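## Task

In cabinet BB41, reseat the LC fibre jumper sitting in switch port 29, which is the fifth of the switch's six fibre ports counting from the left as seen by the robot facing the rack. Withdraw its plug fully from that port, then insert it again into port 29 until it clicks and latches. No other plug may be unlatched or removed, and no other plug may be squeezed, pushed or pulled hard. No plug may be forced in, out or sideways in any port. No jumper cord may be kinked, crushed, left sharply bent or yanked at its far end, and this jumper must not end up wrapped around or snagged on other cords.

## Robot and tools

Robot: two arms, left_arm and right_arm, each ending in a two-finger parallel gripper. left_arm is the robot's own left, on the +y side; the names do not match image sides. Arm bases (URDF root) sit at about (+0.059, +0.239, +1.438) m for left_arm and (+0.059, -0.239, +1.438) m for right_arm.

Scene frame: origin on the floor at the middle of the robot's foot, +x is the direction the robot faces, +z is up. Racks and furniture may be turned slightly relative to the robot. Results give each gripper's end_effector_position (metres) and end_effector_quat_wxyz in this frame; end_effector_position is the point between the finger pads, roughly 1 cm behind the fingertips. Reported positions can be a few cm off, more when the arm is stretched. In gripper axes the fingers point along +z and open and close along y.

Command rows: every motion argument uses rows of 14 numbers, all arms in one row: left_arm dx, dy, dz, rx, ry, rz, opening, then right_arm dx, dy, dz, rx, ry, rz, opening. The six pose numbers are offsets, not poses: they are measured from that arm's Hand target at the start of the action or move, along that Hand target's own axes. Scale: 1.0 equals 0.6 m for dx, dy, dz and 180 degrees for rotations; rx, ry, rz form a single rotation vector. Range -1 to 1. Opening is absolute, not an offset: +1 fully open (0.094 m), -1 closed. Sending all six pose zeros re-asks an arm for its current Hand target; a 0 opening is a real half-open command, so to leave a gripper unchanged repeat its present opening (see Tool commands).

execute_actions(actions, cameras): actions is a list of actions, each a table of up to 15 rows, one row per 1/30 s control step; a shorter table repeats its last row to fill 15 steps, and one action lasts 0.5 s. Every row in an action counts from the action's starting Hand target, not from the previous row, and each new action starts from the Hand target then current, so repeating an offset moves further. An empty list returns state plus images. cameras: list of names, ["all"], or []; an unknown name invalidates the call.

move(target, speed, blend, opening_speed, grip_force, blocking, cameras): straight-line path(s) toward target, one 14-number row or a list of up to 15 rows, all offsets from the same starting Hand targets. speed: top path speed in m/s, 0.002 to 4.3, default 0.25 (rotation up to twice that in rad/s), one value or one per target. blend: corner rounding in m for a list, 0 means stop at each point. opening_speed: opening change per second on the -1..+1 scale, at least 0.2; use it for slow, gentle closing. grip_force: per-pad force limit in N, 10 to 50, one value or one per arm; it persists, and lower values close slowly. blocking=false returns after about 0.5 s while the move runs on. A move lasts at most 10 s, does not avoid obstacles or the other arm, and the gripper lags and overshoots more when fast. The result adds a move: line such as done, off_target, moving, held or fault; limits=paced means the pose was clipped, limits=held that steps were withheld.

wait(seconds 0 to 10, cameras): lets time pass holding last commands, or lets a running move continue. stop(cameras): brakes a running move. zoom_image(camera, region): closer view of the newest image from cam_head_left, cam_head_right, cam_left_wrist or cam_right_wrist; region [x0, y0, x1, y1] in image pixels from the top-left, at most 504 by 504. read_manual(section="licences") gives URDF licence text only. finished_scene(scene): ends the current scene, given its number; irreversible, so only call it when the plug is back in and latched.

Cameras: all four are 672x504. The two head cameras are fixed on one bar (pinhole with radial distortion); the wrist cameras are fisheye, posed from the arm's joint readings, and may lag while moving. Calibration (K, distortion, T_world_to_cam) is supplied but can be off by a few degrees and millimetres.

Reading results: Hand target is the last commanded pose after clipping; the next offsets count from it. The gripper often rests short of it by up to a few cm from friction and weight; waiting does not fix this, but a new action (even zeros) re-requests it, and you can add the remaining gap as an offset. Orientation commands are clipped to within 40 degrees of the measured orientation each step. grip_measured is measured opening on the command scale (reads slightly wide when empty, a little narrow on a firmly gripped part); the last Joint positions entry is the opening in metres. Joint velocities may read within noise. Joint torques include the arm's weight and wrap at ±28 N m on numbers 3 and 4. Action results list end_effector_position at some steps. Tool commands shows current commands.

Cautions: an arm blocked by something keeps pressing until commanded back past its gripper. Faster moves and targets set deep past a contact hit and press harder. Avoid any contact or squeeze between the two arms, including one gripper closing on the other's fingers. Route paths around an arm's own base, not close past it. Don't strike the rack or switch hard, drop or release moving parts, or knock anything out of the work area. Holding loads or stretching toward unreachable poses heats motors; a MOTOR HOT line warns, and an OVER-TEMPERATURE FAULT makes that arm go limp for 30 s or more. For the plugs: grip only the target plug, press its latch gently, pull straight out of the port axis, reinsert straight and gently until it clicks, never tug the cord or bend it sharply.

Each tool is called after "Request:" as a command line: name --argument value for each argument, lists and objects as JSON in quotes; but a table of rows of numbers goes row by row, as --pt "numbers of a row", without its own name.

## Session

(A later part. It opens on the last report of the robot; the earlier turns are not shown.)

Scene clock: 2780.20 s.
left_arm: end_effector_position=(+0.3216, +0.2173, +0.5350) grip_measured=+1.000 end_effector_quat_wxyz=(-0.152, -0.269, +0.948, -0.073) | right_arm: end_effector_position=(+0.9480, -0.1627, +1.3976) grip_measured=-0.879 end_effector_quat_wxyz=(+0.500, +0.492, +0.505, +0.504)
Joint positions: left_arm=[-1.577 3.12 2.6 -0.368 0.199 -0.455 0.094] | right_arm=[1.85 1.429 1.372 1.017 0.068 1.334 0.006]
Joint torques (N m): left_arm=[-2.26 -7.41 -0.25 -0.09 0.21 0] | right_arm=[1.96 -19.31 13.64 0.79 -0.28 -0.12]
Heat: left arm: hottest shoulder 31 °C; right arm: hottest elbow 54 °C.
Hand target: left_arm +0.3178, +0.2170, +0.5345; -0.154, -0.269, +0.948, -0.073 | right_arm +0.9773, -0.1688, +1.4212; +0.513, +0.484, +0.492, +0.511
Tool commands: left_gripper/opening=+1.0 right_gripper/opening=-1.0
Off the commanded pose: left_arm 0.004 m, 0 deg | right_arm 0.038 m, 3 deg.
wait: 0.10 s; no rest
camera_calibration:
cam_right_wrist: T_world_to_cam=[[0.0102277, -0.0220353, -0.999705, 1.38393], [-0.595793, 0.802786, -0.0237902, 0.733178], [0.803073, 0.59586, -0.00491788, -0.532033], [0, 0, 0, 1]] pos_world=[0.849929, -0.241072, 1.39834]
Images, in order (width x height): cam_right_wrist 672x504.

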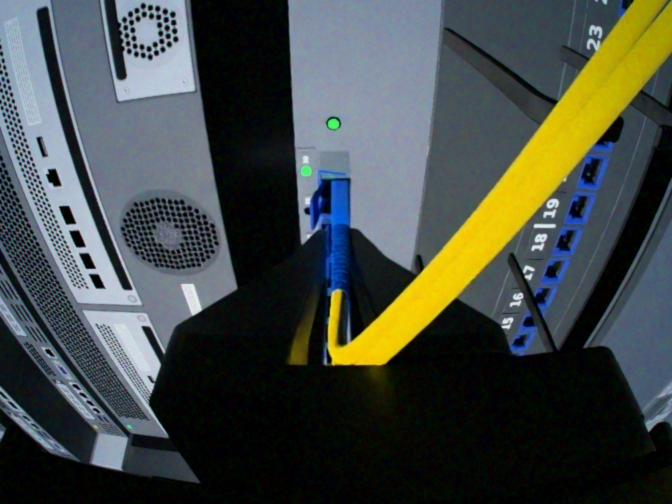

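Request:
move --target '[0,0,0,0,0,0,1, 0,0,0.008,0,0,0,-1]' --speed 0.03

Request:
move --target '[0,0,0,0,0,0,1, 0,0,0.008,0,0,0,-1]' --speed 0.03

Request:
move --target '[0,0,0,0,0,0,1, 0,0,0.008,0,0,0,-1]' --speed 0.03

Request:
wait --seconds 0.1 --cameras '["cam_right_wrist"]'

Request:
zoom_image --camera "cam_right_wrist" --region '[290, 150, 370, 240]'

Scene clock: 2794.43 s.
left_arm: end_effector_position=(+0.3216, +0.2173, +0.5350) grip_measured=+1.000 end_effector_quat_wxyz=(-0.152, -0.269, +0.948, -0.073) | right_arm: end_effector_position=(+0.9493, -0.1629, +1.3978) grip_measured=-0.879 end_effector_quat_wxyz=(+0.499, +0.492, +0.505, +0.503)
Joint positions: left_arm=[-1.577 3.12 2.6 -0.368 0.199 -0.455 0.094] | right_arm=[1.849 1.429 1.375 1.011 0.069 1.335 0.006]
Joint torques (N m): left_arm=[-2.32 -7.3 -0.4 -0.08 0.2 -0.01] | right_arm=[2.02 -18.43 14.57 0.7 -0.32 -0.11]
Heat: left arm: hottest shoulder 31 °C; right arm: hottest elbow 55 °C.
Hand target: left_arm +0.3178, +0.2170, +0.5345; -0.154, -0.269, +0.948, -0.073 | right_arm +0.9821, -0.1688, +1.4214; +0.513, +0.484, +0.492, +0.511
Off the commanded pose: left_arm 0.004 m, 0 deg | right_arm 0.041 m, 3 deg.
move: off_target (right_arm)

Scene clock: 2795.17 s.
left_arm: end_effector_position=(+0.3216, +0.2173, +0.5350) grip_measured=+1.000 end_effector_quat_wxyz=(-0.152, -0.269, +0.948, -0.073) | right_arm: end_effector_position=(+0.9499, -0.1628, +1.3977) grip_measured=-0.879 end_effector_quat_wxyz=(+0.498, +0.493, +0.506, +0.503)
Joint positions: left_arm=[-1.577 3.12 2.6 -0.368 0.199 -0.455 0.094] | right_arm=[1.849 1.429 1.377 1.007 0.069 1.335 0.006]
Joint torques (N m): left_arm=[-2.32 -6.89 -0.32 -0.1 0.21 0.02] | right_arm=[2.02 -18.08 15.6 0.42 -0.32 -0.11]
Heat: left arm: hottest shoulder 31 °C; right arm: hottest elbow 55 °C.
Hand target: left_arm +0.3178, +0.2170, +0.5345; -0.154, -0.269, +0.948, -0.073 | right_arm +0.9869, -0.1687, +1.4217; +0.513, +0.484, +0.492, +0.511
Off the commanded pose: left_arm 0.004 m, 0 deg | right_arm 0.044 m, 3 deg.
move: off_target (right_arm)

Scene clock: 2795.93 s.
left_arm: end_effector_position=(+0.3216, +0.2173, +0.5350) grip_measured=+1.000 end_effector_quat_wxyz=(-0.152, -0.269, +0.948, -0.073) | right_arm: end_effector_position=(+0.9507, -0.1628, +1.3971) grip_measured=-0.879 end_effector_quat_wxyz=(+0.497, +0.494, +0.507, +0.502)
Joint positions: left_arm=[-1.577 3.12 2.6 -0.368 0.199 -0.455 0.094] | right_arm=[1.849 1.429 1.38 1 0.069 1.336 0.006]
Joint torques (N m): left_arm=[-1.9 -7.18 -0.38 -0.03 0.19 0.01] | right_arm=[1.85 -17.67 16.53 0.39 -0.32 -0.12]
Heat: left arm: hottest shoulder 31 °C; right arm: hottest elbow 55 °C.
Hand target: left_arm +0.3178, +0.2170, +0.5345; -0.154, -0.269, +0.948, -0.073 | right_arm +0.9916, -0.1688, +1.4218; +0.513, +0.484, +0.492, +0.511
Off the commanded pose: left_arm 0.004 m, 0 deg | right_arm 0.048 m, 3 deg.
move: off_target (right_arm)

Scene clock: 2796.03 s.
left_arm: end_effector_position=(+0.3216, +0.2173, +0.5350) grip_measured=+1.000 end_effector_quat_wxyz=(-0.152, -0.269, +0.948, -0.073) | right_arm: end_effector_position=(+0.9507, -0.1628, +1.3971) grip_measured=-0.879 end_effector_quat_wxyz=(+0.497, +0.494, +0.507, +0.502)
Joint positions: left_arm=[-1.577 3.12 2.6 -0.368 0.199 -0.455 0.094] | right_arm=[1.849 1.429 1.38 1 0.069 1.336 0.006]
Joint torques (N m): left_arm=[-2.2 -7.06 -0.31 0.01 0.2 0] | right_arm=[1.85 -18.02 16.59 0.4 -0.33 -0.11]
Heat: left arm: hottest shoulder 31 °C; right arm: hottest elbow 55 °C.
Hand target: left_arm +0.3178, +0.2170, +0.5345; -0.154, -0.269, +0.948, -0.073 | right_arm +0.9916, -0.1688, +1.4218; +0.513, +0.484, +0.492, +0.511
Tool commands: left_gripper/opening=+1.0 right_gripper/opening=-1.0
Off the commanded pose: left_arm 0.004 m, 0 deg | right_arm 0.048 m, 3 deg.
wait: 0.10 s; no rest
camera_calibration:
cam_right_wrist: T_world_to_cam=[[0.00163677, -0.0218659, -0.99976, 1.39163], [-0.596955, 0.802061, -0.0185193, 0.728604], [0.802273, 0.596842, -0.0117402, -0.523728], [0, 0, 0, 1]] pos_world=[0.852839, -0.241372, 1.39864]
Images, in order (width x height): cam_right_wrist 672x504.

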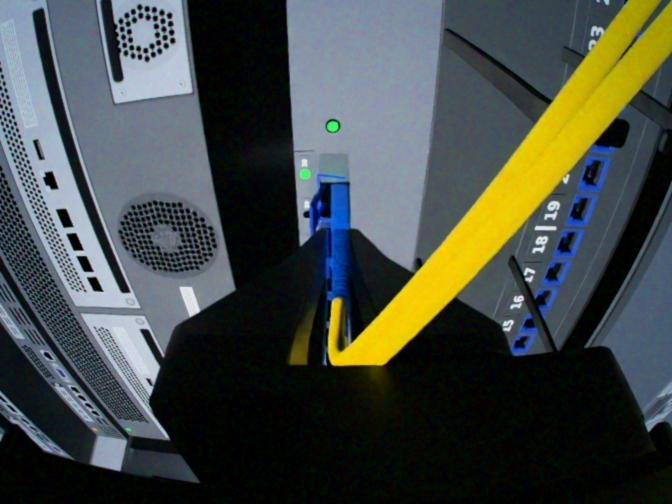

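Scaled by 5.600 from the camera's 672x504 image, which has a finer 960x720 frame.

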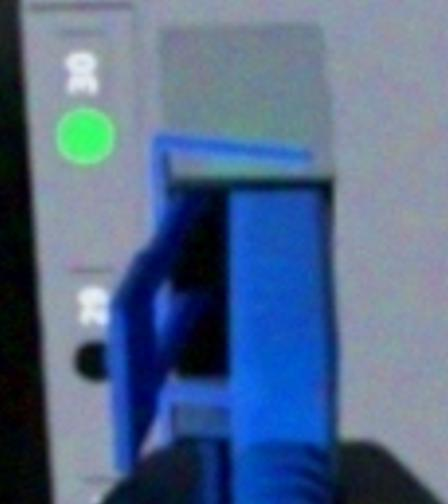

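Request:
zoom_image --camera "cam_right_wrist" --region '[290, 220, 390, 370]'

Request:
zoom_image --camera "cam_right_wrist" --region '[300, 215, 360, 265]'

Scaled by 3.360 from the camera's 672x504 image, which has a finer 960x720 frame.

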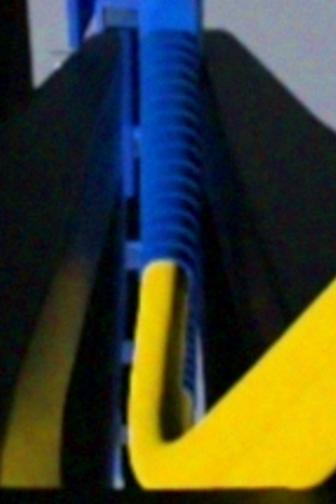

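Scaled by 8.400 from the camera's 672x504 image, which has a finer 960x720 frame.

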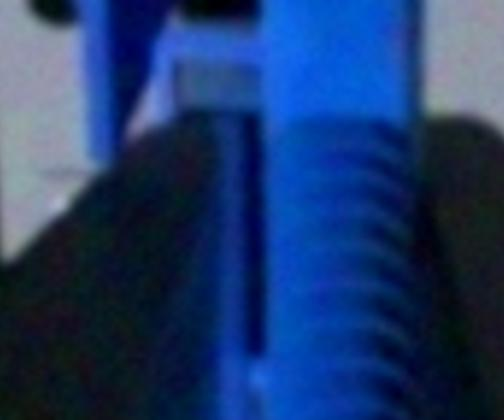

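Request:
move --target '[0,0,0,0,0,0,1, 0,0.001,0.006,-0.001,0,0,-1]' --speed 0.03

Request:
move --target '[0,0,0,0,0,0,1, 0,0.001,0.006,-0.001,0,0,-1]' --speed 0.03

Request:
move --target '[0,0,0,0,0,0,1, 0,0,0.006,-0.001,0,0,-1]' --speed 0.03

Scene clock: 2821.30 s.
left_arm: end_effector_position=(+0.3216, +0.2173, +0.5350) grip_measured=+1.000 end_effector_quat_wxyz=(-0.152, -0.269, +0.948, -0.073) | right_arm: end_effector_position=(+0.9516, -0.1628, +1.3975) grip_measured=-0.879 end_effector_quat_wxyz=(+0.497, +0.494, +0.507, +0.502)
Joint positions: left_arm=[-1.577 3.12 2.6 -0.368 0.199 -0.455 0.094] | right_arm=[1.849 1.429 1.383 0.997 0.069 1.336 0.006]
Joint torques (N m): left_arm=[-2.26 -7.18 -0.36 -0.16 0.2 -0.03] | right_arm=[1.79 -17.38 17.21 0.42 -0.39 -0.13]
Heat: left arm: hottest shoulder 31 °C; right arm: hottest elbow 65 °C.
Hand target: left_arm +0.3178, +0.2170, +0.5345; -0.154, -0.269, +0.948, -0.073 | right_arm +0.9952, -0.1687, +1.4226; +0.514, +0.483, +0.491, +0.511
Off the commanded pose: left_arm 0.004 m, 0 deg | right_arm 0.051 m, 3 deg.
move: off_target (right_arm)

Scene clock: 2822.00 s.
left_arm: end_effector_position=(+0.3216, +0.2173, +0.5350) grip_measured=+1.000 end_effector_quat_wxyz=(-0.152, -0.269, +0.948, -0.073) | right_arm: end_effector_position=(+0.9517, -0.1628, +1.3976) grip_measured=-0.879 end_effector_quat_wxyz=(+0.497, +0.494, +0.507, +0.502)
Joint positions: left_arm=[-1.577 3.12 2.6 -0.368 0.199 -0.455 0.094] | right_arm=[1.849 1.429 1.383 0.996 0.069 1.336 0.006]
Joint torques (N m): left_arm=[-2.32 -7 -0.35 -0.08 0.23 0] | right_arm=[2.02 -17.32 17.89 0.35 -0.41 -0.12]
Heat: left arm: hottest shoulder 31 °C; right arm: hottest elbow 65 °C.
Hand target: left_arm +0.3178, +0.2170, +0.5345; -0.154, -0.269, +0.948, -0.073 | right_arm +0.9988, -0.1687, +1.4234; +0.515, +0.482, +0.490, +0.512
Off the commanded pose: left_arm 0.004 m, 0 deg | right_arm 0.054 m, 3 deg.
move: off_target (right_arm)

Scene clock: 2822.70 s.
left_arm: end_effector_position=(+0.3216, +0.2173, +0.5350) grip_measured=+1.000 end_effector_quat_wxyz=(-0.152, -0.269, +0.948, -0.073) | right_arm: end_effector_position=(+0.9523, -0.1629, +1.3979) grip_measured=-0.879 end_effector_quat_wxyz=(+0.497, +0.494, +0.507, +0.502)
Joint positions: left_arm=[-1.577 3.12 2.6 -0.368 0.199 -0.455 0.094] | right_arm=[1.849 1.429 1.385 0.995 0.069 1.336 0.006]
Joint torques (N m): left_arm=[-2.14 -7.12 -0.35 -0.06 0.19 0] | right_arm=[1.55 -16.85 18.63 0.34 -0.45 -0.11]
Heat: left arm: hottest shoulder 31 °C; right arm: hottest elbow 65 °C.
Hand target: left_arm +0.3178, +0.2170, +0.5345; -0.154, -0.269, +0.948, -0.073 | right_arm +1.0024, -0.1686, +1.4234; +0.516, +0.481, +0.489, +0.513
Off the commanded pose: left_arm 0.004 m, 0 deg | right_arm 0.057 m, 4 deg.
move: off_target (right_arm)

Request:
move --target '[0,0,0,0,0,0,1, 0,0.001,0.006,0,0,0,-1]' --speed 0.03

Request:
move --target '[0,0,0,0,0,0,1, 0,0.001,0.006,0,0,0,-1]' --speed 0.03

Request:
wait --seconds 0.1 --cameras '["cam_right_wrist"]'

Request:
zoom_image --camera "cam_right_wrist" --region '[290, 170, 370, 250]'

Scene clock: 2835.80 s.
left_arm: end_effector_position=(+0.3216, +0.2173, +0.5350) grip_measured=+1.000 end_effector_quat_wxyz=(-0.152, -0.269, +0.948, -0.073) | right_arm: end_effector_position=(+0.9524, -0.1629, +1.3979) grip_measured=-0.879 end_effector_quat_wxyz=(+0.497, +0.494, +0.507, +0.502)
Joint positions: left_arm=[-1.577 3.12 2.6 -0.368 0.199 -0.455 0.094] | right_arm=[1.849 1.429 1.385 0.994 0.069 1.336 0.006]
Joint torques (N m): left_arm=[-2.49 -7.24 -0.28 -0.03 0.24 0] | right_arm=[1.49 -17.14 19.28 0.01 -0.47 -0.12]
Heat: left arm: hottest shoulder 31 °C; right arm: hottest elbow 73 °C.
Hand target: left_arm +0.3178, +0.2170, +0.5345; -0.154, -0.269, +0.948, -0.073 | right_arm +1.0060, -0.1686, +1.4244; +0.516, +0.481, +0.489, +0.513
Off the commanded pose: left_arm 0.004 m, 0 deg | right_arm 0.060 m, 4 deg.
move: off_target (right_arm)

Scene clock: 2836.57 s.
left_arm: end_effector_position=(+0.3216, +0.2173, +0.5350) grip_measured=+1.000 end_effector_quat_wxyz=(-0.152, -0.269, +0.948, -0.073) | right_arm: end_effector_position=(+0.9527, -0.1628, +1.3979) grip_measured=-0.879 end_effector_quat_wxyz=(+0.496, +0.494, +0.507, +0.502)
Joint positions: left_arm=[-1.577 3.12 2.6 -0.368 0.199 -0.455 0.094] | right_arm=[1.849 1.429 1.386 0.993 0.069 1.336 0.006]
Joint torques (N m): left_arm=[-2.73 -7.12 -0.28 -0.02 0.18 0] | right_arm=[1.55 -17.08 19.93 -0.14 -0.47 -0.11]
Heat: left arm: hottest shoulder 31 °C; right arm: hottest elbow 74 °C.
Hand target: left_arm +0.3178, +0.2170, +0.5345; -0.154, -0.269, +0.948, -0.073 | right_arm +1.0095, -0.1685, +1.4251; +0.516, +0.481, +0.489, +0.513
Off the commanded pose: left_arm 0.004 m, 0 deg | right_arm 0.063 m, 4 deg.
move: off_target (right_arm)

Scene clock: 2836.67 s.
left_arm: end_effector_position=(+0.3216, +0.2173, +0.5350) grip_measured=+1.000 end_effector_quat_wxyz=(-0.152, -0.269, +0.948, -0.073) | right_arm: end_effector_position=(+0.9527, -0.1628, +1.3979) grip_measured=-0.879 end_effector_quat_wxyz=(+0.496, +0.494, +0.507, +0.502)
Joint positions: left_arm=[-1.577 3.12 2.6 -0.368 0.199 -0.455 0.094] | right_arm=[1.849 1.429 1.386 0.993 0.069 1.336 0.006]
Joint torques (N m): left_arm=[-2.61 -6.89 -0.39 -0.01 0.22 0] | right_arm=[1.79 -16.85 20.05 -0.16 -0.46 -0.13]
Heat: left arm: hottest shoulder 31 °C; right arm: hottest elbow 74 °C.
Hand target: left_arm +0.3178, +0.2170, +0.5345; -0.154, -0.269, +0.948, -0.073 | right_arm +1.0095, -0.1685, +1.4251; +0.516, +0.481, +0.489, +0.513
Tool commands: left_gripper/opening=+1.0 right_gripper/opening=-1.0
Off the commanded pose: left_arm 0.004 m, 0 deg | right_arm 0.063 m, 4 deg.
wait: 0.10 s; no rest
camera_calibration:
cam_right_wrist: T_world_to_cam=[[0.000522555, -0.0212064, -0.999775, 1.39366], [-0.597197, 0.801908, -0.0173216, 0.728249], [0.802095, 0.597071, -0.0122454, -0.524327], [0, 0, 0, 1]] pos_world=[0.85474, -0.241373, 1.39954]
Images, in order (width x height): cam_right_wrist 672x504.

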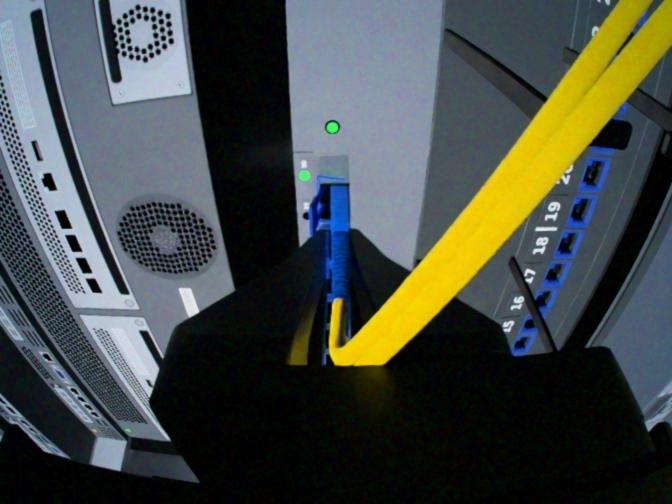

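Scaled by 6.300 from the camera's 672x504 image, which has a finer 960x720 frame.

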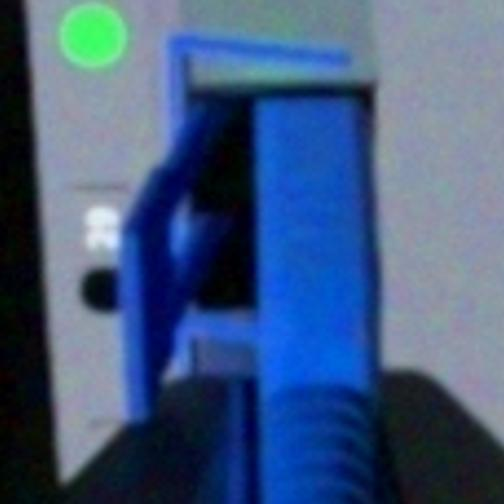

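Request:
move --target '[0,0,0,0,0,0,1, 0,-0.004,-0.077,0,0,0,-1]' --speed 0.06

Request:
wait --seconds 0.1 --cameras '["cam_right_wrist"]'

Scene clock: 2845.20 s.
left_arm: end_effector_position=(+0.3216, +0.2173, +0.5350) grip_measured=+1.000 end_effector_quat_wxyz=(-0.152, -0.269, +0.948, -0.073) | right_arm: end_effector_position=(+0.9512, -0.1634, +1.3997) grip_measured=-0.879 end_effector_quat_wxyz=(+0.500, +0.492, +0.503, +0.505)
Joint positions: left_arm=[-1.577 3.12 2.6 -0.368 0.199 -0.455 0.094] | right_arm=[1.849 1.43 1.382 1.012 0.069 1.336 0.006]
Joint torques (N m): left_arm=[-2.43 -7.24 -0.28 -0.02 0.21 -0.01] | right_arm=[2.14 -19.6 9.65 2.45 -0.36 -0.13]
Heat: left arm: hottest shoulder 31 °C; right arm: hottest elbow 75 °C.
Hand target: left_arm +0.3178, +0.2170, +0.5345; -0.154, -0.269, +0.948, -0.073 | right_arm +0.9635, -0.1688, +1.4200; +0.516, +0.481, +0.489, +0.513
Off the commanded pose: left_arm 0.004 m, 0 deg | right_arm 0.024 m, 3 deg.
move: off_target (right_arm)

Scene clock: 2845.30 s.
left_arm: end_effector_position=(+0.3216, +0.2173, +0.5350) grip_measured=+1.000 end_effector_quat_wxyz=(-0.152, -0.269, +0.948, -0.073) | right_arm: end_effector_position=(+0.9512, -0.1634, +1.3997) grip_measured=-0.879 end_effector_quat_wxyz=(+0.500, +0.492, +0.503, +0.505)
Joint positions: left_arm=[-1.577 3.12 2.6 -0.368 0.199 -0.455 0.094] | right_arm=[1.849 1.43 1.382 1.012 0.069 1.336 0.006]
Joint torques (N m): left_arm=[-2.26 -7 -0.36 -0.09 0.18 0] | right_arm=[2.14 -19.55 9.68 2.37 -0.35 -0.17]
Heat: left arm: hottest shoulder 31 °C; right arm: hottest elbow 75 °C.
Hand target: left_arm +0.3178, +0.2170, +0.5345; -0.154, -0.269, +0.948, -0.073 | right_arm +0.9635, -0.1688, +1.4200; +0.516, +0.481, +0.489, +0.513
Tool commands: left_gripper/opening=+1.0 right_gripper/opening=-1.0
Off the commanded pose: left_arm 0.004 m, 0 deg | right_arm 0.024 m, 3 deg.
wait: 0.10 s; no rest
camera_calibration:
cam_right_wrist: T_world_to_cam=[[0.0137751, -0.0200015, -0.999705, 1.38295], [-0.594387, 0.803813, -0.0242724, 0.735188], [0.804061, 0.594546, -0.000816029, -0.541115], [0, 0, 0, 1]] pos_world=[0.853025, -0.241575, 1.39994]
Images, in order (width x height): cam_right_wrist 672x504.

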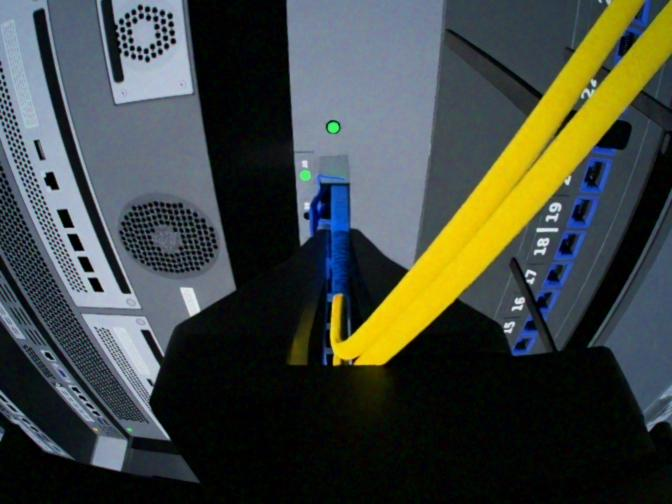

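Request:
move --target '[0,0,0,0,0,0,1, 0,0,0,0,0,0,-0.72]' --speed 0.03 --opening_speed 0.2

Request:
wait --seconds 0.1 --cameras '["cam_right_wrist"]'

Request:
zoom_image --camera "cam_right_wrist" --region '[290, 160, 370, 260]'

Scene clock: 2854.30 s.
left_arm: end_effector_position=(+0.3216, +0.2173, +0.5350) grip_measured=+1.000 end_effector_quat_wxyz=(-0.152, -0.269, +0.948, -0.073) | right_arm: end_effector_position=(+0.9511, -0.1629, +1.3993) grip_measured=-0.723 end_effector_quat_wxyz=(+0.500, +0.491, +0.504, +0.505)
Joint positions: left_arm=[-1.577 3.12 2.6 -0.368 0.199 -0.455 0.094] | right_arm=[1.849 1.431 1.382 1.012 0.066 1.336 0.013]
Joint torques (N m): left_arm=[-2.14 -7.24 -0.29 -0.1 0.21 0] | right_arm=[2.08 -19.66 9.73 2.43 -0.29 -0.15]
Heat: left arm: hottest shoulder 31 °C; right arm: hottest elbow 69 °C.
Hand target: left_arm +0.3178, +0.2170, +0.5345; -0.154, -0.269, +0.948, -0.073 | right_arm +0.9635, -0.1688, +1.4202; +0.516, +0.481, +0.489, +0.513
Off the commanded pose: left_arm 0.004 m, 0 deg | right_arm 0.025 m, 3 deg.
move: off_target (right_arm)

Scene clock: 2854.40 s.
left_arm: end_effector_position=(+0.3216, +0.2173, +0.5350) grip_measured=+1.000 end_effector_quat_wxyz=(-0.152, -0.269, +0.948, -0.073) | right_arm: end_effector_position=(+0.9511, -0.1629, +1.3993) grip_measured=-0.722 end_effector_quat_wxyz=(+0.500, +0.491, +0.504, +0.505)
Joint positions: left_arm=[-1.577 3.12 2.6 -0.368 0.199 -0.455 0.094] | right_arm=[1.849 1.431 1.382 1.012 0.066 1.336 0.013]
Joint torques (N m): left_arm=[-2.14 -7.12 -0.39 -0.13 0.21 0.01] | right_arm=[2.02 -19.72 9.7 2.47 -0.27 -0.15]
Heat: left arm: hottest shoulder 31 °C; right arm: hottest elbow 69 °C.
Hand target: left_arm +0.3178, +0.2170, +0.5345; -0.154, -0.269, +0.948, -0.073 | right_arm +0.9635, -0.1688, +1.4202; +0.516, +0.481, +0.489, +0.513
Tool commands: left_gripper/opening=+1.0 right_gripper/opening=-0.72
Off the commanded pose: left_arm 0.004 m, 0 deg | right_arm 0.025 m, 3 deg.
wait: 0.10 s; no rest
camera_calibration:
cam_right_wrist: T_world_to_cam=[[0.0139627, -0.0199898, -0.999703, 1.38239], [-0.596278, 0.802408, -0.0243729, 0.736492], [0.802656, 0.596441, -0.000715736, -0.5398], [0, 0, 0, 1]] pos_world=[0.853126, -0.241374, 1.39954]
Images, in order (width x height): cam_right_wrist 672x504.

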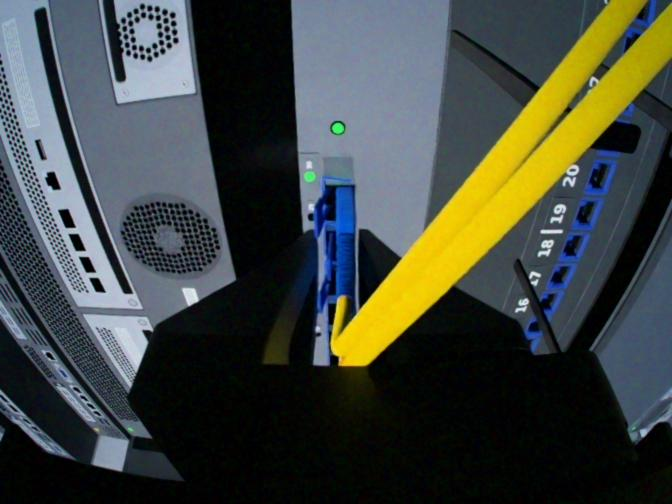

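Scaled by 5.040 from the camera's 672x504 image, which has a finer 960x720 frame.

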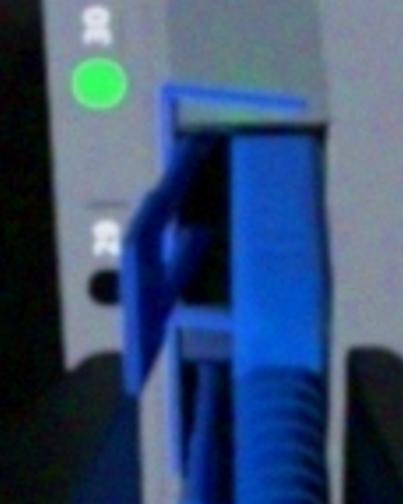

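Request:
move --target '[0,0,0,0,0,0,1, 0,0,0,0,0,0,-0.5]' --speed 0.03 --opening_speed 0.4

Request:
wait --seconds 0.1 --cameras '["cam_right_wrist"]'

Request:
zoom_image --camera "cam_right_wrist" --region '[290, 160, 370, 260]'

Request:
zoom_image --camera "cam_right_wrist" --region '[290, 260, 390, 370]'

Scene clock: 2863.53 s.
left_arm: end_effector_position=(+0.3216, +0.2173, +0.5350) grip_measured=+1.000 end_effector_quat_wxyz=(-0.152, -0.269, +0.948, -0.073) | right_arm: end_effector_position=(+0.9511, -0.1629, +1.3993) grip_measured=-0.503 end_effector_quat_wxyz=(+0.500, +0.491, +0.504, +0.505)
Joint positions: left_arm=[-1.577 3.12 2.6 -0.368 0.199 -0.455 0.094] | right_arm=[1.849 1.431 1.382 1.012 0.066 1.336 0.023]
Joint torques (N m): left_arm=[-2.55 -7.12 -0.39 0.01 0.2 -0.01] | right_arm=[2.02 -19.49 9.7 2.39 -0.29 -0.17]
Heat: left arm: hottest shoulder 31 °C; right arm: hottest elbow 65 °C.
Hand target: left_arm +0.3178, +0.2170, +0.5345; -0.154, -0.269, +0.948, -0.073 | right_arm +0.9635, -0.1688, +1.4202; +0.516, +0.481, +0.489, +0.513
Off the commanded pose: left_arm 0.004 m, 0 deg | right_arm 0.025 m, 3 deg.
move: off_target (right_arm)

Scene clock: 2863.63 s.
left_arm: end_effector_position=(+0.3216, +0.2173, +0.5350) grip_measured=+1.000 end_effector_quat_wxyz=(-0.152, -0.269, +0.948, -0.073) | right_arm: end_effector_position=(+0.9511, -0.1629, +1.3993) grip_measured=-0.502 end_effector_quat_wxyz=(+0.500, +0.491, +0.504, +0.505)
Joint positions: left_arm=[-1.577 3.12 2.6 -0.368 0.199 -0.455 0.094] | right_arm=[1.849 1.431 1.382 1.012 0.066 1.336 0.023]
Joint torques (N m): left_arm=[-2.14 -6.83 -0.31 -0.05 0.19 0] | right_arm=[1.96 -19.43 9.69 2.37 -0.27 -0.16]
Heat: left arm: hottest shoulder 31 °C; right arm: hottest elbow 65 °C.
Hand target: left_arm +0.3178, +0.2170, +0.5345; -0.154, -0.269, +0.948, -0.073 | right_arm +0.9635, -0.1688, +1.4202; +0.516, +0.481, +0.489, +0.513
Tool commands: left_gripper/opening=+1.0 right_gripper/opening=-0.5
Off the commanded pose: left_arm 0.004 m, 0 deg | right_arm 0.025 m, 3 deg.
wait: 0.10 s; no rest
camera_calibration:
cam_right_wrist: T_world_to_cam=[[0.0139627, -0.0199898, -0.999703, 1.38239], [-0.596278, 0.802408, -0.0243729, 0.736492], [0.802656, 0.596441, -0.000715736, -0.5398], [0, 0, 0, 1]] pos_world=[0.853126, -0.241374, 1.39954]
Images, in order (width x height): cam_right_wrist 672x504.

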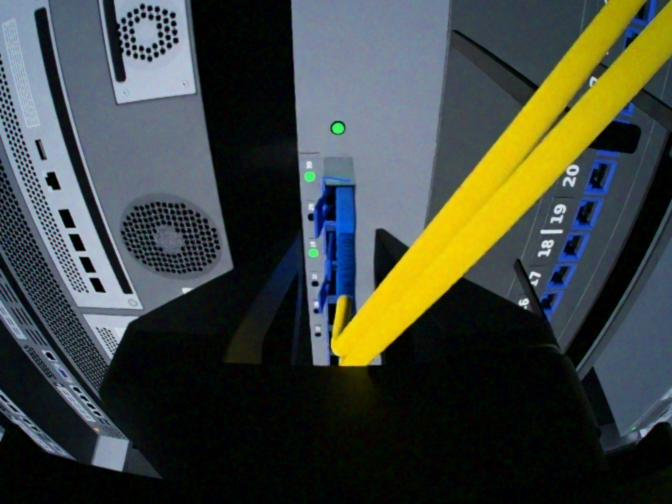

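Scaled by 5.040 from the camera's 672x504 image, which has a finer 960x720 frame.

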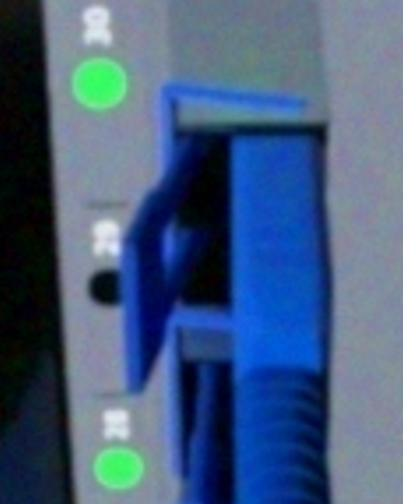

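Scaled by 4.582 from the camera's 672x504 image, which has a finer 960x720 frame.

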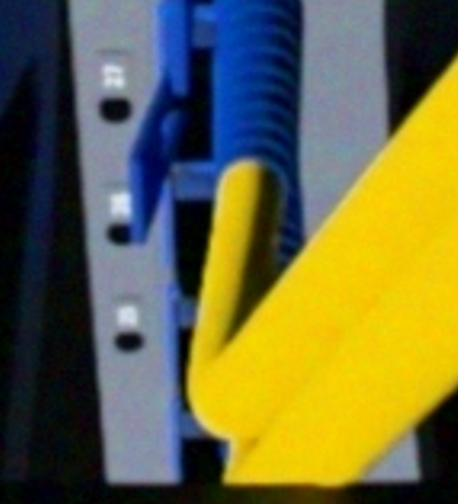

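Request:
move --target '[0,0,0,0,0,0,1, 0,0,-0.026,0,0,0,-0.5]' --speed 0.04

Request:
move --target '[0,0,0,0,0,0,1, 0,0,-0.0025,0,0,0,-0.5]' --speed 0.04

Scene clock: 2895.57 s.
left_arm: end_effector_position=(+0.3216, +0.2173, +0.5350) grip_measured=+1.000 end_effector_quat_wxyz=(-0.152, -0.269, +0.948, -0.073) | right_arm: end_effector_position=(+0.9448, -0.1628, +1.3964) grip_measured=-0.502 end_effector_quat_wxyz=(+0.501, +0.490, +0.502, +0.506)
Joint positions: left_arm=[-1.577 3.12 2.6 -0.368 0.199 -0.455 0.094] | right_arm=[1.849 1.431 1.363 1.036 0.066 1.336 0.023]
Joint torques (N m): left_arm=[-2.08 -7.24 -0.35 -0.02 0.19 -0.01] | right_arm=[2.67 -21.01 6.57 2.8 -0.24 -0.16]
Heat: left arm: hottest shoulder 31 °C; right arm: hottest elbow 57 °C.
Hand target: left_arm +0.3178, +0.2170, +0.5345; -0.154, -0.269, +0.948, -0.073 | right_arm +0.9479, -0.1689, +1.4192; +0.515, +0.481, +0.489, +0.513
Off the commanded pose: left_arm 0.004 m, 0 deg | right_arm 0.024 m, 3 deg.
move: off_target (right_arm)

Scene clock: 2896.33 s.
left_arm: end_effector_position=(+0.3216, +0.2173, +0.5350) grip_measured=+1.000 end_effector_quat_wxyz=(-0.152, -0.269, +0.948, -0.073) | right_arm: end_effector_position=(+0.9433, -0.1626, +1.3952) grip_measured=-0.502 end_effector_quat_wxyz=(+0.501, +0.491, +0.503, +0.506)
Joint positions: left_arm=[-1.577 3.12 2.6 -0.368 0.199 -0.455 0.094] | right_arm=[1.849 1.431 1.358 1.039 0.066 1.336 0.023]
Joint torques (N m): left_arm=[-2.49 -7.3 -0.39 -0.08 0.18 0.01] | right_arm=[2.32 -20.72 6.64 2.8 -0.23 -0.17]
Heat: left arm: hottest shoulder 31 °C; right arm: hottest elbow 57 °C.
Hand target: left_arm +0.3178, +0.2170, +0.5345; -0.154, -0.269, +0.948, -0.073 | right_arm +0.9464, -0.1689, +1.4192; +0.516, +0.481, +0.489, +0.513
Off the commanded pose: left_arm 0.004 m, 0 deg | right_arm 0.025 m, 3 deg.
move: off_target (right_arm)

Request:
move --target '[0,0,0,0,0,0,1, 0,0.010,0,0,0,0,-0.5]' --speed 0.04

Request:
move --target '[0,0,0,0,0,0,1, 0,0.003,0,0,0,0,-0.5]' --speed 0.04 --cameras '["cam_right_wrist"]'

Request:
zoom_image --camera "cam_right_wrist" --region '[290, 180, 390, 260]'

Request:
zoom_image --camera "cam_right_wrist" --region '[290, 250, 390, 370]'

Scene clock: 2905.53 s.
left_arm: end_effector_position=(+0.3216, +0.2173, +0.5350) grip_measured=+1.000 end_effector_quat_wxyz=(-0.152, -0.269, +0.948, -0.073) | right_arm: end_effector_position=(+0.9426, -0.1635, +1.3986) grip_measured=-0.502 end_effector_quat_wxyz=(+0.501, +0.490, +0.502, +0.506)
Joint positions: left_arm=[-1.577 3.12 2.6 -0.368 0.199 -0.455 0.094] | right_arm=[1.849 1.424 1.353 1.039 0.066 1.336 0.023]
Joint torques (N m): left_arm=[-1.79 -7.12 -0.29 -0.06 0.22 -0.02] | right_arm=[2.37 -21.25 6.63 2.5 -0.15 -0.18]
Heat: left arm: hottest shoulder 31 °C; right arm: hottest shoulder 57 °C.
Hand target: left_arm +0.3178, +0.2170, +0.5345; -0.154, -0.269, +0.948, -0.073 | right_arm +0.9461, -0.1688, +1.4252; +0.516, +0.481, +0.489, +0.513
Off the commanded pose: left_arm 0.004 m, 0 deg | right_arm 0.027 m, 3 deg.
move: off_target (right_arm)

Scene clock: 2906.30 s.
left_arm: end_effector_position=(+0.3216, +0.2173, +0.5350) grip_measured=+1.000 end_effector_quat_wxyz=(-0.152, -0.269, +0.948, -0.073) | right_arm: end_effector_position=(+0.9430, -0.1640, +1.4009) grip_measured=-0.502 end_effector_quat_wxyz=(+0.502, +0.490, +0.501, +0.507)
Joint positions: left_arm=[-1.577 3.12 2.6 -0.368 0.199 -0.455 0.094] | right_arm=[1.849 1.421 1.353 1.039 0.066 1.336 0.023]
Joint torques (N m): left_arm=[-2.49 -7.3 -0.29 -0.08 0.21 0] | right_arm=[2.67 -21.42 6.54 2.36 -0.11 -0.21]
Heat: left arm: hottest shoulder 31 °C; right arm: hottest shoulder 57 °C.
Hand target: left_arm +0.3178, +0.2170, +0.5345; -0.154, -0.269, +0.948, -0.073 | right_arm +0.9460, -0.1688, +1.4270; +0.516, +0.481, +0.489, +0.513
Off the commanded pose: left_arm 0.004 m, 0 deg | right_arm 0.027 m, 2 deg.
move: off_target (right_arm)
camera_calibration:
cam_right_wrist: T_world_to_cam=[[0.0223839, -0.0193142, -0.999563, 1.37604], [-0.594502, 0.803577, -0.0288403, 0.737315], [0.803783, 0.594887, 0.00650485, -0.544031], [0, 0, 0, 1]] pos_world=[0.844816, -0.242275, 1.40025]
Images, in order (width x height): cam_right_wrist 672x504.

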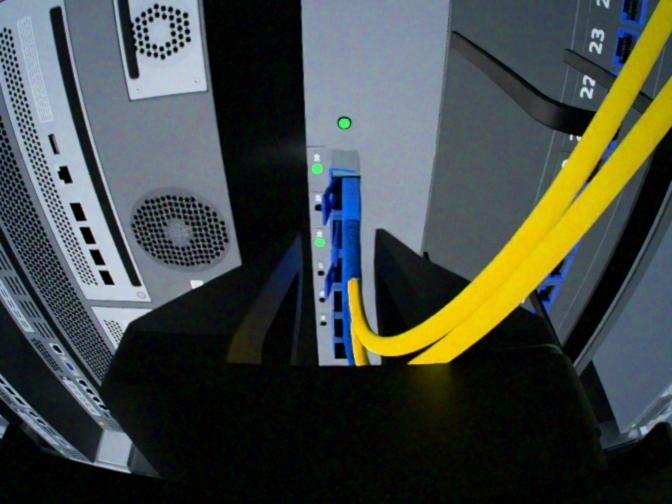

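Scaled by 5.040 from the camera's 672x504 image, which has a finer 960x720 frame.

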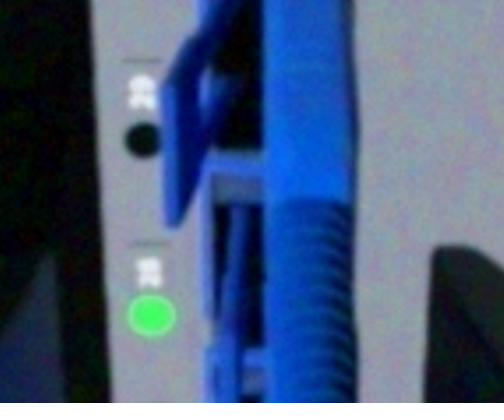

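Scaled by 4.200 from the camera's 672x504 image, which has a finer 960x720 frame.

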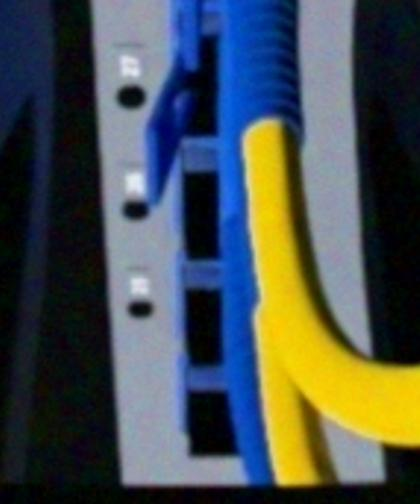

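Request:
move --target '[0,0,0,0,0,0,1, 0,0.002,-0.008,0,0,0,-0.5]' --speed 0.04

Request:
move --target '[0,0,0,0,0,0,1, 0,0.004,-0.008,0,0,0,-0.5]' --speed 0.04

Request:
move --target '[0,0,0,0,0,0,1, 0,0.004,-0.007,0,0,0,-0.5]' --speed 0.04

Scene clock: 2949.17 s.
left_arm: end_effector_position=(+0.3216, +0.2173, +0.5350) grip_measured=+1.000 end_effector_quat_wxyz=(-0.152, -0.269, +0.948, -0.073) | right_arm: end_effector_position=(+0.9380, -0.1641, +1.3994) grip_measured=-0.502 end_effector_quat_wxyz=(+0.500, +0.491, +0.504, +0.505)
Joint positions: left_arm=[-1.577 3.12 2.6 -0.368 0.199 -0.455 0.094] | right_arm=[1.849 1.412 1.335 1.039 0.066 1.336 0.023]
Joint torques (N m): left_arm=[-2.2 -7 -0.32 -0.2 0.19 0.02] | right_arm=[2.49 -20.95 6.52 2.78 -0.1 -0.2]
Heat: left arm: hottest shoulder 31 °C; right arm: hottest shoulder 56 °C.
Hand target: left_arm +0.3178, +0.2170, +0.5345; -0.154, -0.269, +0.948, -0.073 | right_arm +0.9411, -0.1688, +1.4278; +0.515, +0.481, +0.489, +0.513
Off the commanded pose: left_arm 0.004 m, 0 deg | right_arm 0.029 m, 3 deg.
move: off_target (right_arm)

Scene clock: 2950.00 s.
left_arm: end_effector_position=(+0.3216, +0.2173, +0.5350) grip_measured=+1.000 end_effector_quat_wxyz=(-0.152, -0.269, +0.948, -0.073) | right_arm: end_effector_position=(+0.9333, -0.1651, +1.4016) grip_measured=-0.502 end_effector_quat_wxyz=(+0.500, +0.491, +0.504, +0.504)
Joint positions: left_arm=[-1.577 3.12 2.6 -0.368 0.199 -0.455 0.094] | right_arm=[1.849 1.4 1.317 1.046 0.067 1.335 0.023]
Joint torques (N m): left_arm=[-2.14 -6.89 -0.24 -0.03 0.21 -0.03] | right_arm=[2.96 -20.89 6.49 2.74 -0.07 -0.23]
Heat: left arm: hottest shoulder 31 °C; right arm: hottest shoulder 56 °C.
Hand target: left_arm +0.3178, +0.2170, +0.5345; -0.154, -0.269, +0.948, -0.073 | right_arm +0.9362, -0.1688, +1.4300; +0.516, +0.481, +0.489, +0.513
Off the commanded pose: left_arm 0.004 m, 0 deg | right_arm 0.029 m, 3 deg.
move: off_target (right_arm)

Scene clock: 2950.83 s.
left_arm: end_effector_position=(+0.3216, +0.2173, +0.5350) grip_measured=+1.000 end_effector_quat_wxyz=(-0.152, -0.269, +0.948, -0.073) | right_arm: end_effector_position=(+0.9291, -0.1661, +1.4034) grip_measured=-0.502 end_effector_quat_wxyz=(+0.501, +0.491, +0.505, +0.504)
Joint positions: left_arm=[-1.577 3.12 2.6 -0.368 0.199 -0.455 0.094] | right_arm=[1.849 1.39 1.3 1.051 0.068 1.333 0.023]
Joint torques (N m): left_arm=[-2.08 -7.18 -0.32 -0.18 0.21 -0.01] | right_arm=[2.61 -20.89 6.39 2.76 -0.1 -0.2]
Heat: left arm: hottest shoulder 31 °C; right arm: hottest shoulder 56 °C.
Hand target: left_arm +0.3178, +0.2170, +0.5345; -0.154, -0.269, +0.948, -0.073 | right_arm +0.9319, -0.1688, +1.4320; +0.516, +0.481, +0.489, +0.513
Off the commanded pose: left_arm 0.004 m, 0 deg | right_arm 0.029 m, 3 deg.
move: off_target (right_arm)

Request:
move --target '[0,0,0,0,0,0,1, 0.009,-0.024,0.002,0,0,0,-0.5]' --speed 0.04

Request:
move --target '[0,0,0,0,0,0,1, 0.0015,-0.003,0.000,0,0,0,-0.5]' --speed 0.04 --cameras '["cam_right_wrist"]'

Request:
zoom_image --camera "cam_right_wrist" --region '[290, 180, 390, 260]'

Request:
zoom_image --camera "cam_right_wrist" --region '[290, 250, 390, 370]'

Scene clock: 2972.40 s.
left_arm: end_effector_position=(+0.3216, +0.2173, +0.5350) grip_measured=+1.000 end_effector_quat_wxyz=(-0.152, -0.269, +0.948, -0.073) | right_arm: end_effector_position=(+0.9287, -0.1669, +1.4057) grip_measured=-0.502 end_effector_quat_wxyz=(+0.506, +0.489, +0.500, +0.505)
Joint positions: left_arm=[-1.577 3.12 2.6 -0.368 0.199 -0.455 0.094] | right_arm=[1.849 1.392 1.3 1.067 0.071 1.33 0.023]
Joint torques (N m): left_arm=[-2.2 -7.12 -0.39 0.01 0.21 -0.02] | right_arm=[3.08 -18.43 7.91 2.84 -0.12 -0.2]
Heat: left arm: hottest shoulder 31 °C; right arm: hottest shoulder 57 °C.
Hand target: left_arm +0.3178, +0.2170, +0.5345; -0.154, -0.269, +0.948, -0.073 | right_arm +0.9339, -0.1638, +1.4178; +0.516, +0.481, +0.489, +0.513
Off the commanded pose: left_arm 0.004 m, 0 deg | right_arm 0.013 m, 2 deg.
move: off_target (right_arm)

Scene clock: 2973.10 s.
left_arm: end_effector_position=(+0.3216, +0.2173, +0.5350) grip_measured=+1.000 end_effector_quat_wxyz=(-0.152, -0.269, +0.948, -0.073) | right_arm: end_effector_position=(+0.9284, -0.1659, +1.4053) grip_measured=-0.502 end_effector_quat_wxyz=(+0.506, +0.488, +0.500, +0.506)
Joint positions: left_arm=[-1.577 3.12 2.6 -0.368 0.199 -0.455 0.094] | right_arm=[1.851 1.394 1.3 1.072 0.071 1.329 0.023]
Joint torques (N m): left_arm=[-2.14 -7.24 -0.31 0.02 0.2 -0.02] | right_arm=[3.25 -17.9 8.02 2.8 -0.11 -0.24]
Heat: left arm: hottest shoulder 31 °C; right arm: hottest shoulder 57 °C.
Hand target: left_arm +0.3178, +0.2170, +0.5345; -0.154, -0.269, +0.948, -0.073 | right_arm +0.9340, -0.1627, +1.4158; +0.516, +0.481, +0.489, +0.513
Off the commanded pose: left_arm 0.004 m, 0 deg | right_arm 0.012 m, 2 deg.
move: off_target (right_arm)
camera_calibration:
cam_right_wrist: T_world_to_cam=[[0.0270099, -0.0246366, -0.999332, 1.37529], [-0.590349, 0.806352, -0.035835, 0.736697], [0.806696, 0.590922, 0.00723533, -0.535578], [0, 0, 0, 1]] pos_world=[0.829811, -0.24367, 1.40465]
Images, in order (width x height): cam_right_wrist 672x504.

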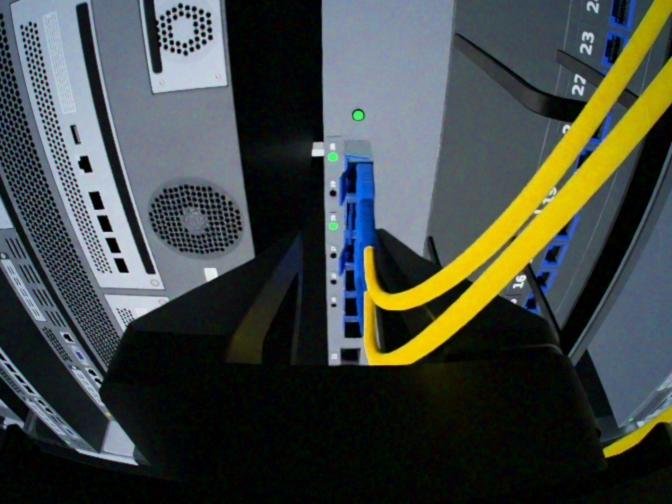

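Scaled by 5.040 from the camera's 672x504 image, which has a finer 960x720 frame.

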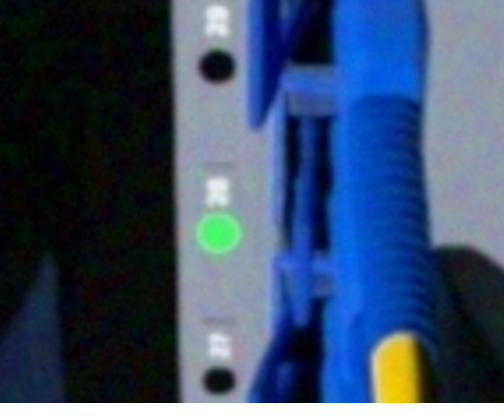

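Scaled by 4.200 from the camera's 672x504 image, which has a finer 960x720 frame.

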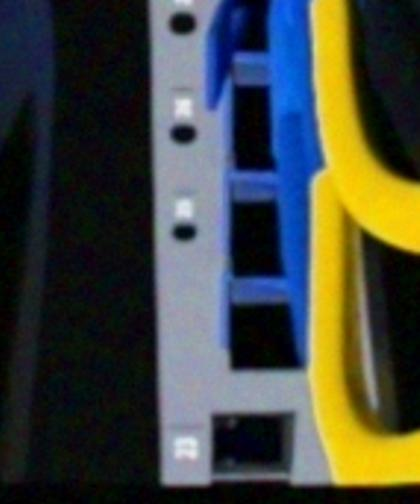

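Request:
move --target '[0,0,0,0,0,0,1, 0.003,-0.006,0,0,0,0,-0.5]' --speed 0.04

Request:
move --target '[0,0,0,0,0,0,1, 0.001,-0.003,0,0,0,0,-0.5]' --speed 0.04

Request:
move --target '[0,0,0,0,0,0,1, 0.001,-0.003,0,0,0,0,-0.5]' --speed 0.04

Scene clock: 2992.87 s.
left_arm: end_effector_position=(+0.3216, +0.2173, +0.5350) grip_measured=+1.000 end_effector_quat_wxyz=(-0.152, -0.269, +0.948, -0.073) | right_arm: end_effector_position=(+0.9273, -0.1636, +1.4003) grip_measured=-0.502 end_effector_quat_wxyz=(+0.505, +0.489, +0.501, +0.505)
Joint positions: left_arm=[-1.577 3.12 2.6 -0.368 0.199 -0.455 0.094] | right_arm=[1.853 1.403 1.3 1.078 0.072 1.327 0.023]
Joint torques (N m): left_arm=[-2.26 -6.95 -0.24 -0.06 0.22 -0.01] | right_arm=[3.08 -18.61 8.38 2.85 -0.11 -0.26]
Heat: left arm: hottest shoulder 31 °C; right arm: hottest shoulder 57 °C.
Hand target: left_arm +0.3178, +0.2170, +0.5345; -0.154, -0.269, +0.948, -0.073 | right_arm +0.9342, -0.1610, +1.4124; +0.516, +0.481, +0.489, +0.513
Off the commanded pose: left_arm 0.004 m, 0 deg | right_arm 0.014 m, 2 deg.
move: off_target (right_arm)

Scene clock: 2993.63 s.
left_arm: end_effector_position=(+0.3216, +0.2173, +0.5350) grip_measured=+1.000 end_effector_quat_wxyz=(-0.152, -0.269, +0.948, -0.073) | right_arm: end_effector_position=(+0.9269, -0.1633, +1.3985) grip_measured=-0.502 end_effector_quat_wxyz=(+0.505, +0.489, +0.501, +0.505)
Joint positions: left_arm=[-1.577 3.12 2.6 -0.368 0.199 -0.455 0.094] | right_arm=[1.853 1.407 1.3 1.081 0.072 1.327 0.023]
Joint torques (N m): left_arm=[-2.32 -7 -0.38 0.01 0.18 0] | right_arm=[2.67 -17.73 8.36 2.73 -0.1 -0.19]
Heat: left arm: hottest shoulder 31 °C; right arm: hottest shoulder 57 °C.
Hand target: left_arm +0.3178, +0.2170, +0.5345; -0.154, -0.269, +0.948, -0.073 | right_arm +0.9343, -0.1604, +1.4104; +0.516, +0.481, +0.489, +0.513
Off the commanded pose: left_arm 0.004 m, 0 deg | right_arm 0.014 m, 2 deg.
move: off_target (right_arm)

Scene clock: 2994.40 s.
left_arm: end_effector_position=(+0.3216, +0.2173, +0.5350) grip_measured=+1.000 end_effector_quat_wxyz=(-0.152, -0.269, +0.948, -0.073) | right_arm: end_effector_position=(+0.9263, -0.1627, +1.3958) grip_measured=-0.502 end_effector_quat_wxyz=(+0.504, +0.489, +0.502, +0.505)
Joint positions: left_arm=[-1.577 3.12 2.6 -0.368 0.199 -0.455 0.094] | right_arm=[1.853 1.411 1.3 1.084 0.072 1.327 0.023]
Joint torques (N m): left_arm=[-2.37 -7.36 -0.36 0.01 0.17 -0.01] | right_arm=[3.19 -18.14 8.51 2.73 -0.09 -0.22]
Heat: left arm: hottest shoulder 31 °C; right arm: hottest shoulder 56 °C.
Hand target: left_arm +0.3178, +0.2170, +0.5345; -0.154, -0.269, +0.948, -0.073 | right_arm +0.9344, -0.1599, +1.4087; +0.516, +0.481, +0.489, +0.513
Off the commanded pose: left_arm 0.004 m, 0 deg | right_arm 0.015 m, 2 deg.
move: off_target (right_arm)

Request:
move --target '[0,0,0,0,0,0,1, 0,0.003,0.0125,-0.001,0,0,-0.5]' --speed 0.04

Request:
move --target '[0,0,0,0,0,0,1, 0,0.001,0.002,0,0,0,-0.5]' --speed 0.04

Request:
move --target '[0,0,0,0,0,0,1, 0,0.001,0.002,0,0,0,-0.5]' --speed 0.04 --cameras '["cam_right_wrist"]'

Request:
zoom_image --camera "cam_right_wrist" --region '[290, 200, 400, 370]'

Scene clock: 3003.73 s.
left_arm: end_effector_position=(+0.3216, +0.2173, +0.5350) grip_measured=+1.000 end_effector_quat_wxyz=(-0.152, -0.269, +0.948, -0.073) | right_arm: end_effector_position=(+0.9294, -0.1626, +1.3966) grip_measured=-0.502 end_effector_quat_wxyz=(+0.506, +0.488, +0.500, +0.506)
Joint positions: left_arm=[-1.577 3.12 2.6 -0.368 0.199 -0.455 0.094] | right_arm=[1.853 1.417 1.311 1.084 0.072 1.327 0.023]
Joint torques (N m): left_arm=[-2.55 -7.12 -0.42 -0.14 0.22 -0.02] | right_arm=[3.14 -18.32 9.59 2.22 -0.11 -0.19]
Heat: left arm: hottest shoulder 31 °C; right arm: hottest shoulder 55 °C.
Hand target: left_arm +0.3178, +0.2170, +0.5345; -0.154, -0.269, +0.948, -0.073 | right_arm +0.9418, -0.1598, +1.4108; +0.516, +0.481, +0.488, +0.514
Off the commanded pose: left_arm 0.004 m, 0 deg | right_arm 0.019 m, 2 deg.
move: off_target (right_arm)

Scene clock: 3004.43 s.
left_arm: end_effector_position=(+0.3216, +0.2173, +0.5350) grip_measured=+1.000 end_effector_quat_wxyz=(-0.152, -0.269, +0.948, -0.073) | right_arm: end_effector_position=(+0.9294, -0.1626, +1.3966) grip_measured=-0.502 end_effector_quat_wxyz=(+0.506, +0.488, +0.500, +0.506)
Joint positions: left_arm=[-1.577 3.12 2.6 -0.368 0.199 -0.455 0.094] | right_arm=[1.853 1.417 1.311 1.084 0.072 1.327 0.023]
Joint torques (N m): left_arm=[-2.32 -6.83 -0.35 -0.08 0.2 -0.01] | right_arm=[3.19 -18.08 9.96 2.06 -0.13 -0.23]
Heat: left arm: hottest shoulder 31 °C; right arm: hottest shoulder 55 °C.
Hand target: left_arm +0.3178, +0.2170, +0.5345; -0.154, -0.269, +0.948, -0.073 | right_arm +0.9430, -0.1598, +1.4115; +0.516, +0.481, +0.488, +0.514
Off the commanded pose: left_arm 0.004 m, 0 deg | right_arm 0.020 m, 2 deg.
move: off_target (right_arm)

Scene clock: 3005.23 s.
left_arm: end_effector_position=(+0.3216, +0.2173, +0.5350) grip_measured=+1.000 end_effector_quat_wxyz=(-0.152, -0.269, +0.948, -0.073) | right_arm: end_effector_position=(+0.9315, -0.1630, +1.3993) grip_measured=-0.502 end_effector_quat_wxyz=(+0.508, +0.487, +0.498, +0.507)
Joint positions: left_arm=[-1.577 3.12 2.6 -0.368 0.199 -0.455 0.094] | right_arm=[1.853 1.417 1.318 1.084 0.072 1.327 0.023]
Joint torques (N m): left_arm=[-2.37 -6.65 -0.31 -0.06 0.22 0] | right_arm=[3.43 -18.02 9.73 2.03 -0.14 -0.2]
Heat: left arm: hottest shoulder 31 °C; right arm: hottest shoulder 55 °C.
Hand target: left_arm +0.3178, +0.2170, +0.5345; -0.154, -0.269, +0.948, -0.073 | right_arm +0.9441, -0.1598, +1.4121; +0.516, +0.481, +0.489, +0.514
Off the commanded pose: left_arm 0.004 m, 0 deg | right_arm 0.018 m, 2 deg.
move: off_target (right_arm)
camera_calibration:
cam_right_wrist: T_world_to_cam=[[0.0336629, -0.0244608, -0.999134, 1.36281], [-0.589216, 0.807004, -0.039609, 0.740434], [0.807274, 0.590039, 0.0127535, -0.548146], [0, 0, 0, 1]] pos_world=[0.832903, -0.240771, 1.39795]
Images, in order (width x height): cam_right_wrist 672x504.

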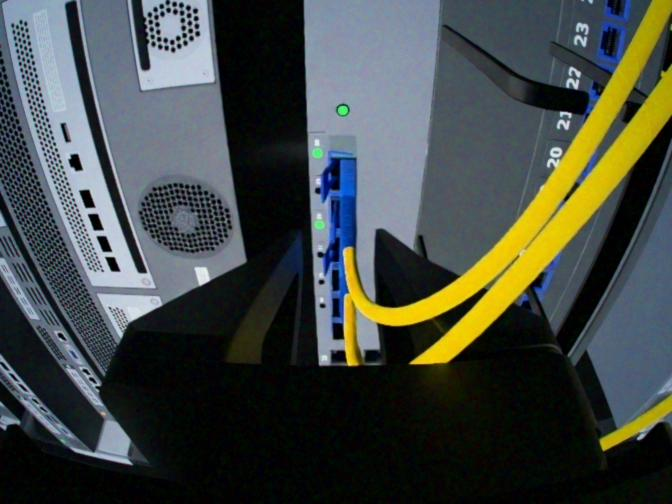

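Scaled by 2.965 from the camera's 672x504 image, which has a finer 960x720 frame.

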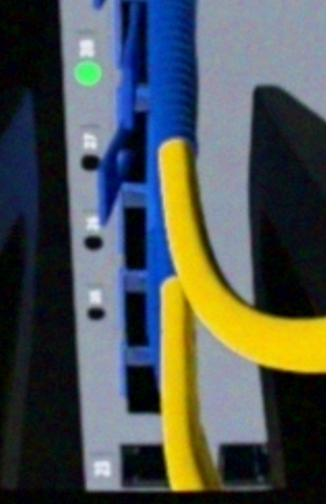

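Request:
move --target '[0,0,0,0,0,0,1, 0,0.015,0,0.005,0,0,-0.5]' --speed 0.04

Request:
move --target '[0,0,0,0,0,0,1, 0,0.004,0,0.002,0,0,-0.5]' --speed 0.04

Request:
move --target '[0,0,0,0,0,0,1, 0,0.002,0,0.001,0,0,-0.5]' --speed 0.04

Scene clock: 3020.40 s.
left_arm: end_effector_position=(+0.3216, +0.2173, +0.5350) grip_measured=+1.000 end_effector_quat_wxyz=(-0.152, -0.269, +0.948, -0.073) | right_arm: end_effector_position=(+0.9314, -0.1593, +1.3932) grip_measured=-0.502 end_effector_quat_wxyz=(+0.500, +0.493, +0.506, +0.501)
Joint positions: left_arm=[-1.577 3.12 2.6 -0.368 0.199 -0.455 0.094] | right_arm=[1.86 1.417 1.318 1.057 0.079 1.323 0.023]
Joint torques (N m): left_arm=[-2.2 -7.06 -0.46 -0.03 0.18 -0.02] | right_arm=[3.25 -20.19 8.72 1.8 -0.09 -0.21]
Heat: left arm: hottest shoulder 31 °C; right arm: hottest shoulder 56 °C.
Hand target: left_arm +0.3178, +0.2170, +0.5345; -0.154, -0.269, +0.948, -0.073 | right_arm +0.9435, -0.1596, +1.4211; +0.512, +0.485, +0.493, +0.510
Off the commanded pose: left_arm 0.004 m, 0 deg | right_arm 0.030 m, 2 deg.
move: off_target (right_arm)

Scene clock: 3021.17 s.
left_arm: end_effector_position=(+0.3216, +0.2173, +0.5350) grip_measured=+1.000 end_effector_quat_wxyz=(-0.152, -0.269, +0.948, -0.073) | right_arm: end_effector_position=(+0.9313, -0.1583, +1.3906) grip_measured=-0.502 end_effector_quat_wxyz=(+0.498, +0.495, +0.509, +0.498)
Joint positions: left_arm=[-1.577 3.12 2.6 -0.368 0.199 -0.455 0.094] | right_arm=[1.861 1.417 1.318 1.046 0.081 1.322 0.023]
Joint torques (N m): left_arm=[-2.2 -6.71 -0.36 -0.06 0.21 0.01] | right_arm=[3.25 -20.84 8.49 1.8 -0.09 -0.2]
Heat: left arm: hottest shoulder 31 °C; right arm: hottest shoulder 56 °C.
Hand target: left_arm +0.3178, +0.2170, +0.5345; -0.154, -0.269, +0.948, -0.073 | right_arm +0.9434, -0.1597, +1.4235; +0.511, +0.486, +0.494, +0.508
Off the commanded pose: left_arm 0.004 m, 0 deg | right_arm 0.035 m, 3 deg.
move: off_target (right_arm)

Scene clock: 3021.87 s.
left_arm: end_effector_position=(+0.3216, +0.2173, +0.5350) grip_measured=+1.000 end_effector_quat_wxyz=(-0.152, -0.269, +0.948, -0.073) | right_arm: end_effector_position=(+0.9318, -0.1584, +1.3927) grip_measured=-0.502 end_effector_quat_wxyz=(+0.497, +0.496, +0.509, +0.498)
Joint positions: left_arm=[-1.577 3.12 2.6 -0.368 0.199 -0.455 0.094] | right_arm=[1.862 1.412 1.318 1.04 0.083 1.321 0.023]
Joint torques (N m): left_arm=[-1.79 -7.06 -0.25 -0.06 0.22 -0.02] | right_arm=[3.37 -21.07 8.32 1.8 -0.11 -0.2]
Heat: left arm: hottest shoulder 31 °C; right arm: hottest shoulder 56 °C.
Hand target: left_arm +0.3178, +0.2170, +0.5345; -0.154, -0.269, +0.948, -0.073 | right_arm +0.9434, -0.1596, +1.4249; +0.510, +0.487, +0.495, +0.508
Off the commanded pose: left_arm 0.004 m, 0 deg | right_arm 0.034 m, 3 deg.
move: off_target (right_arm)


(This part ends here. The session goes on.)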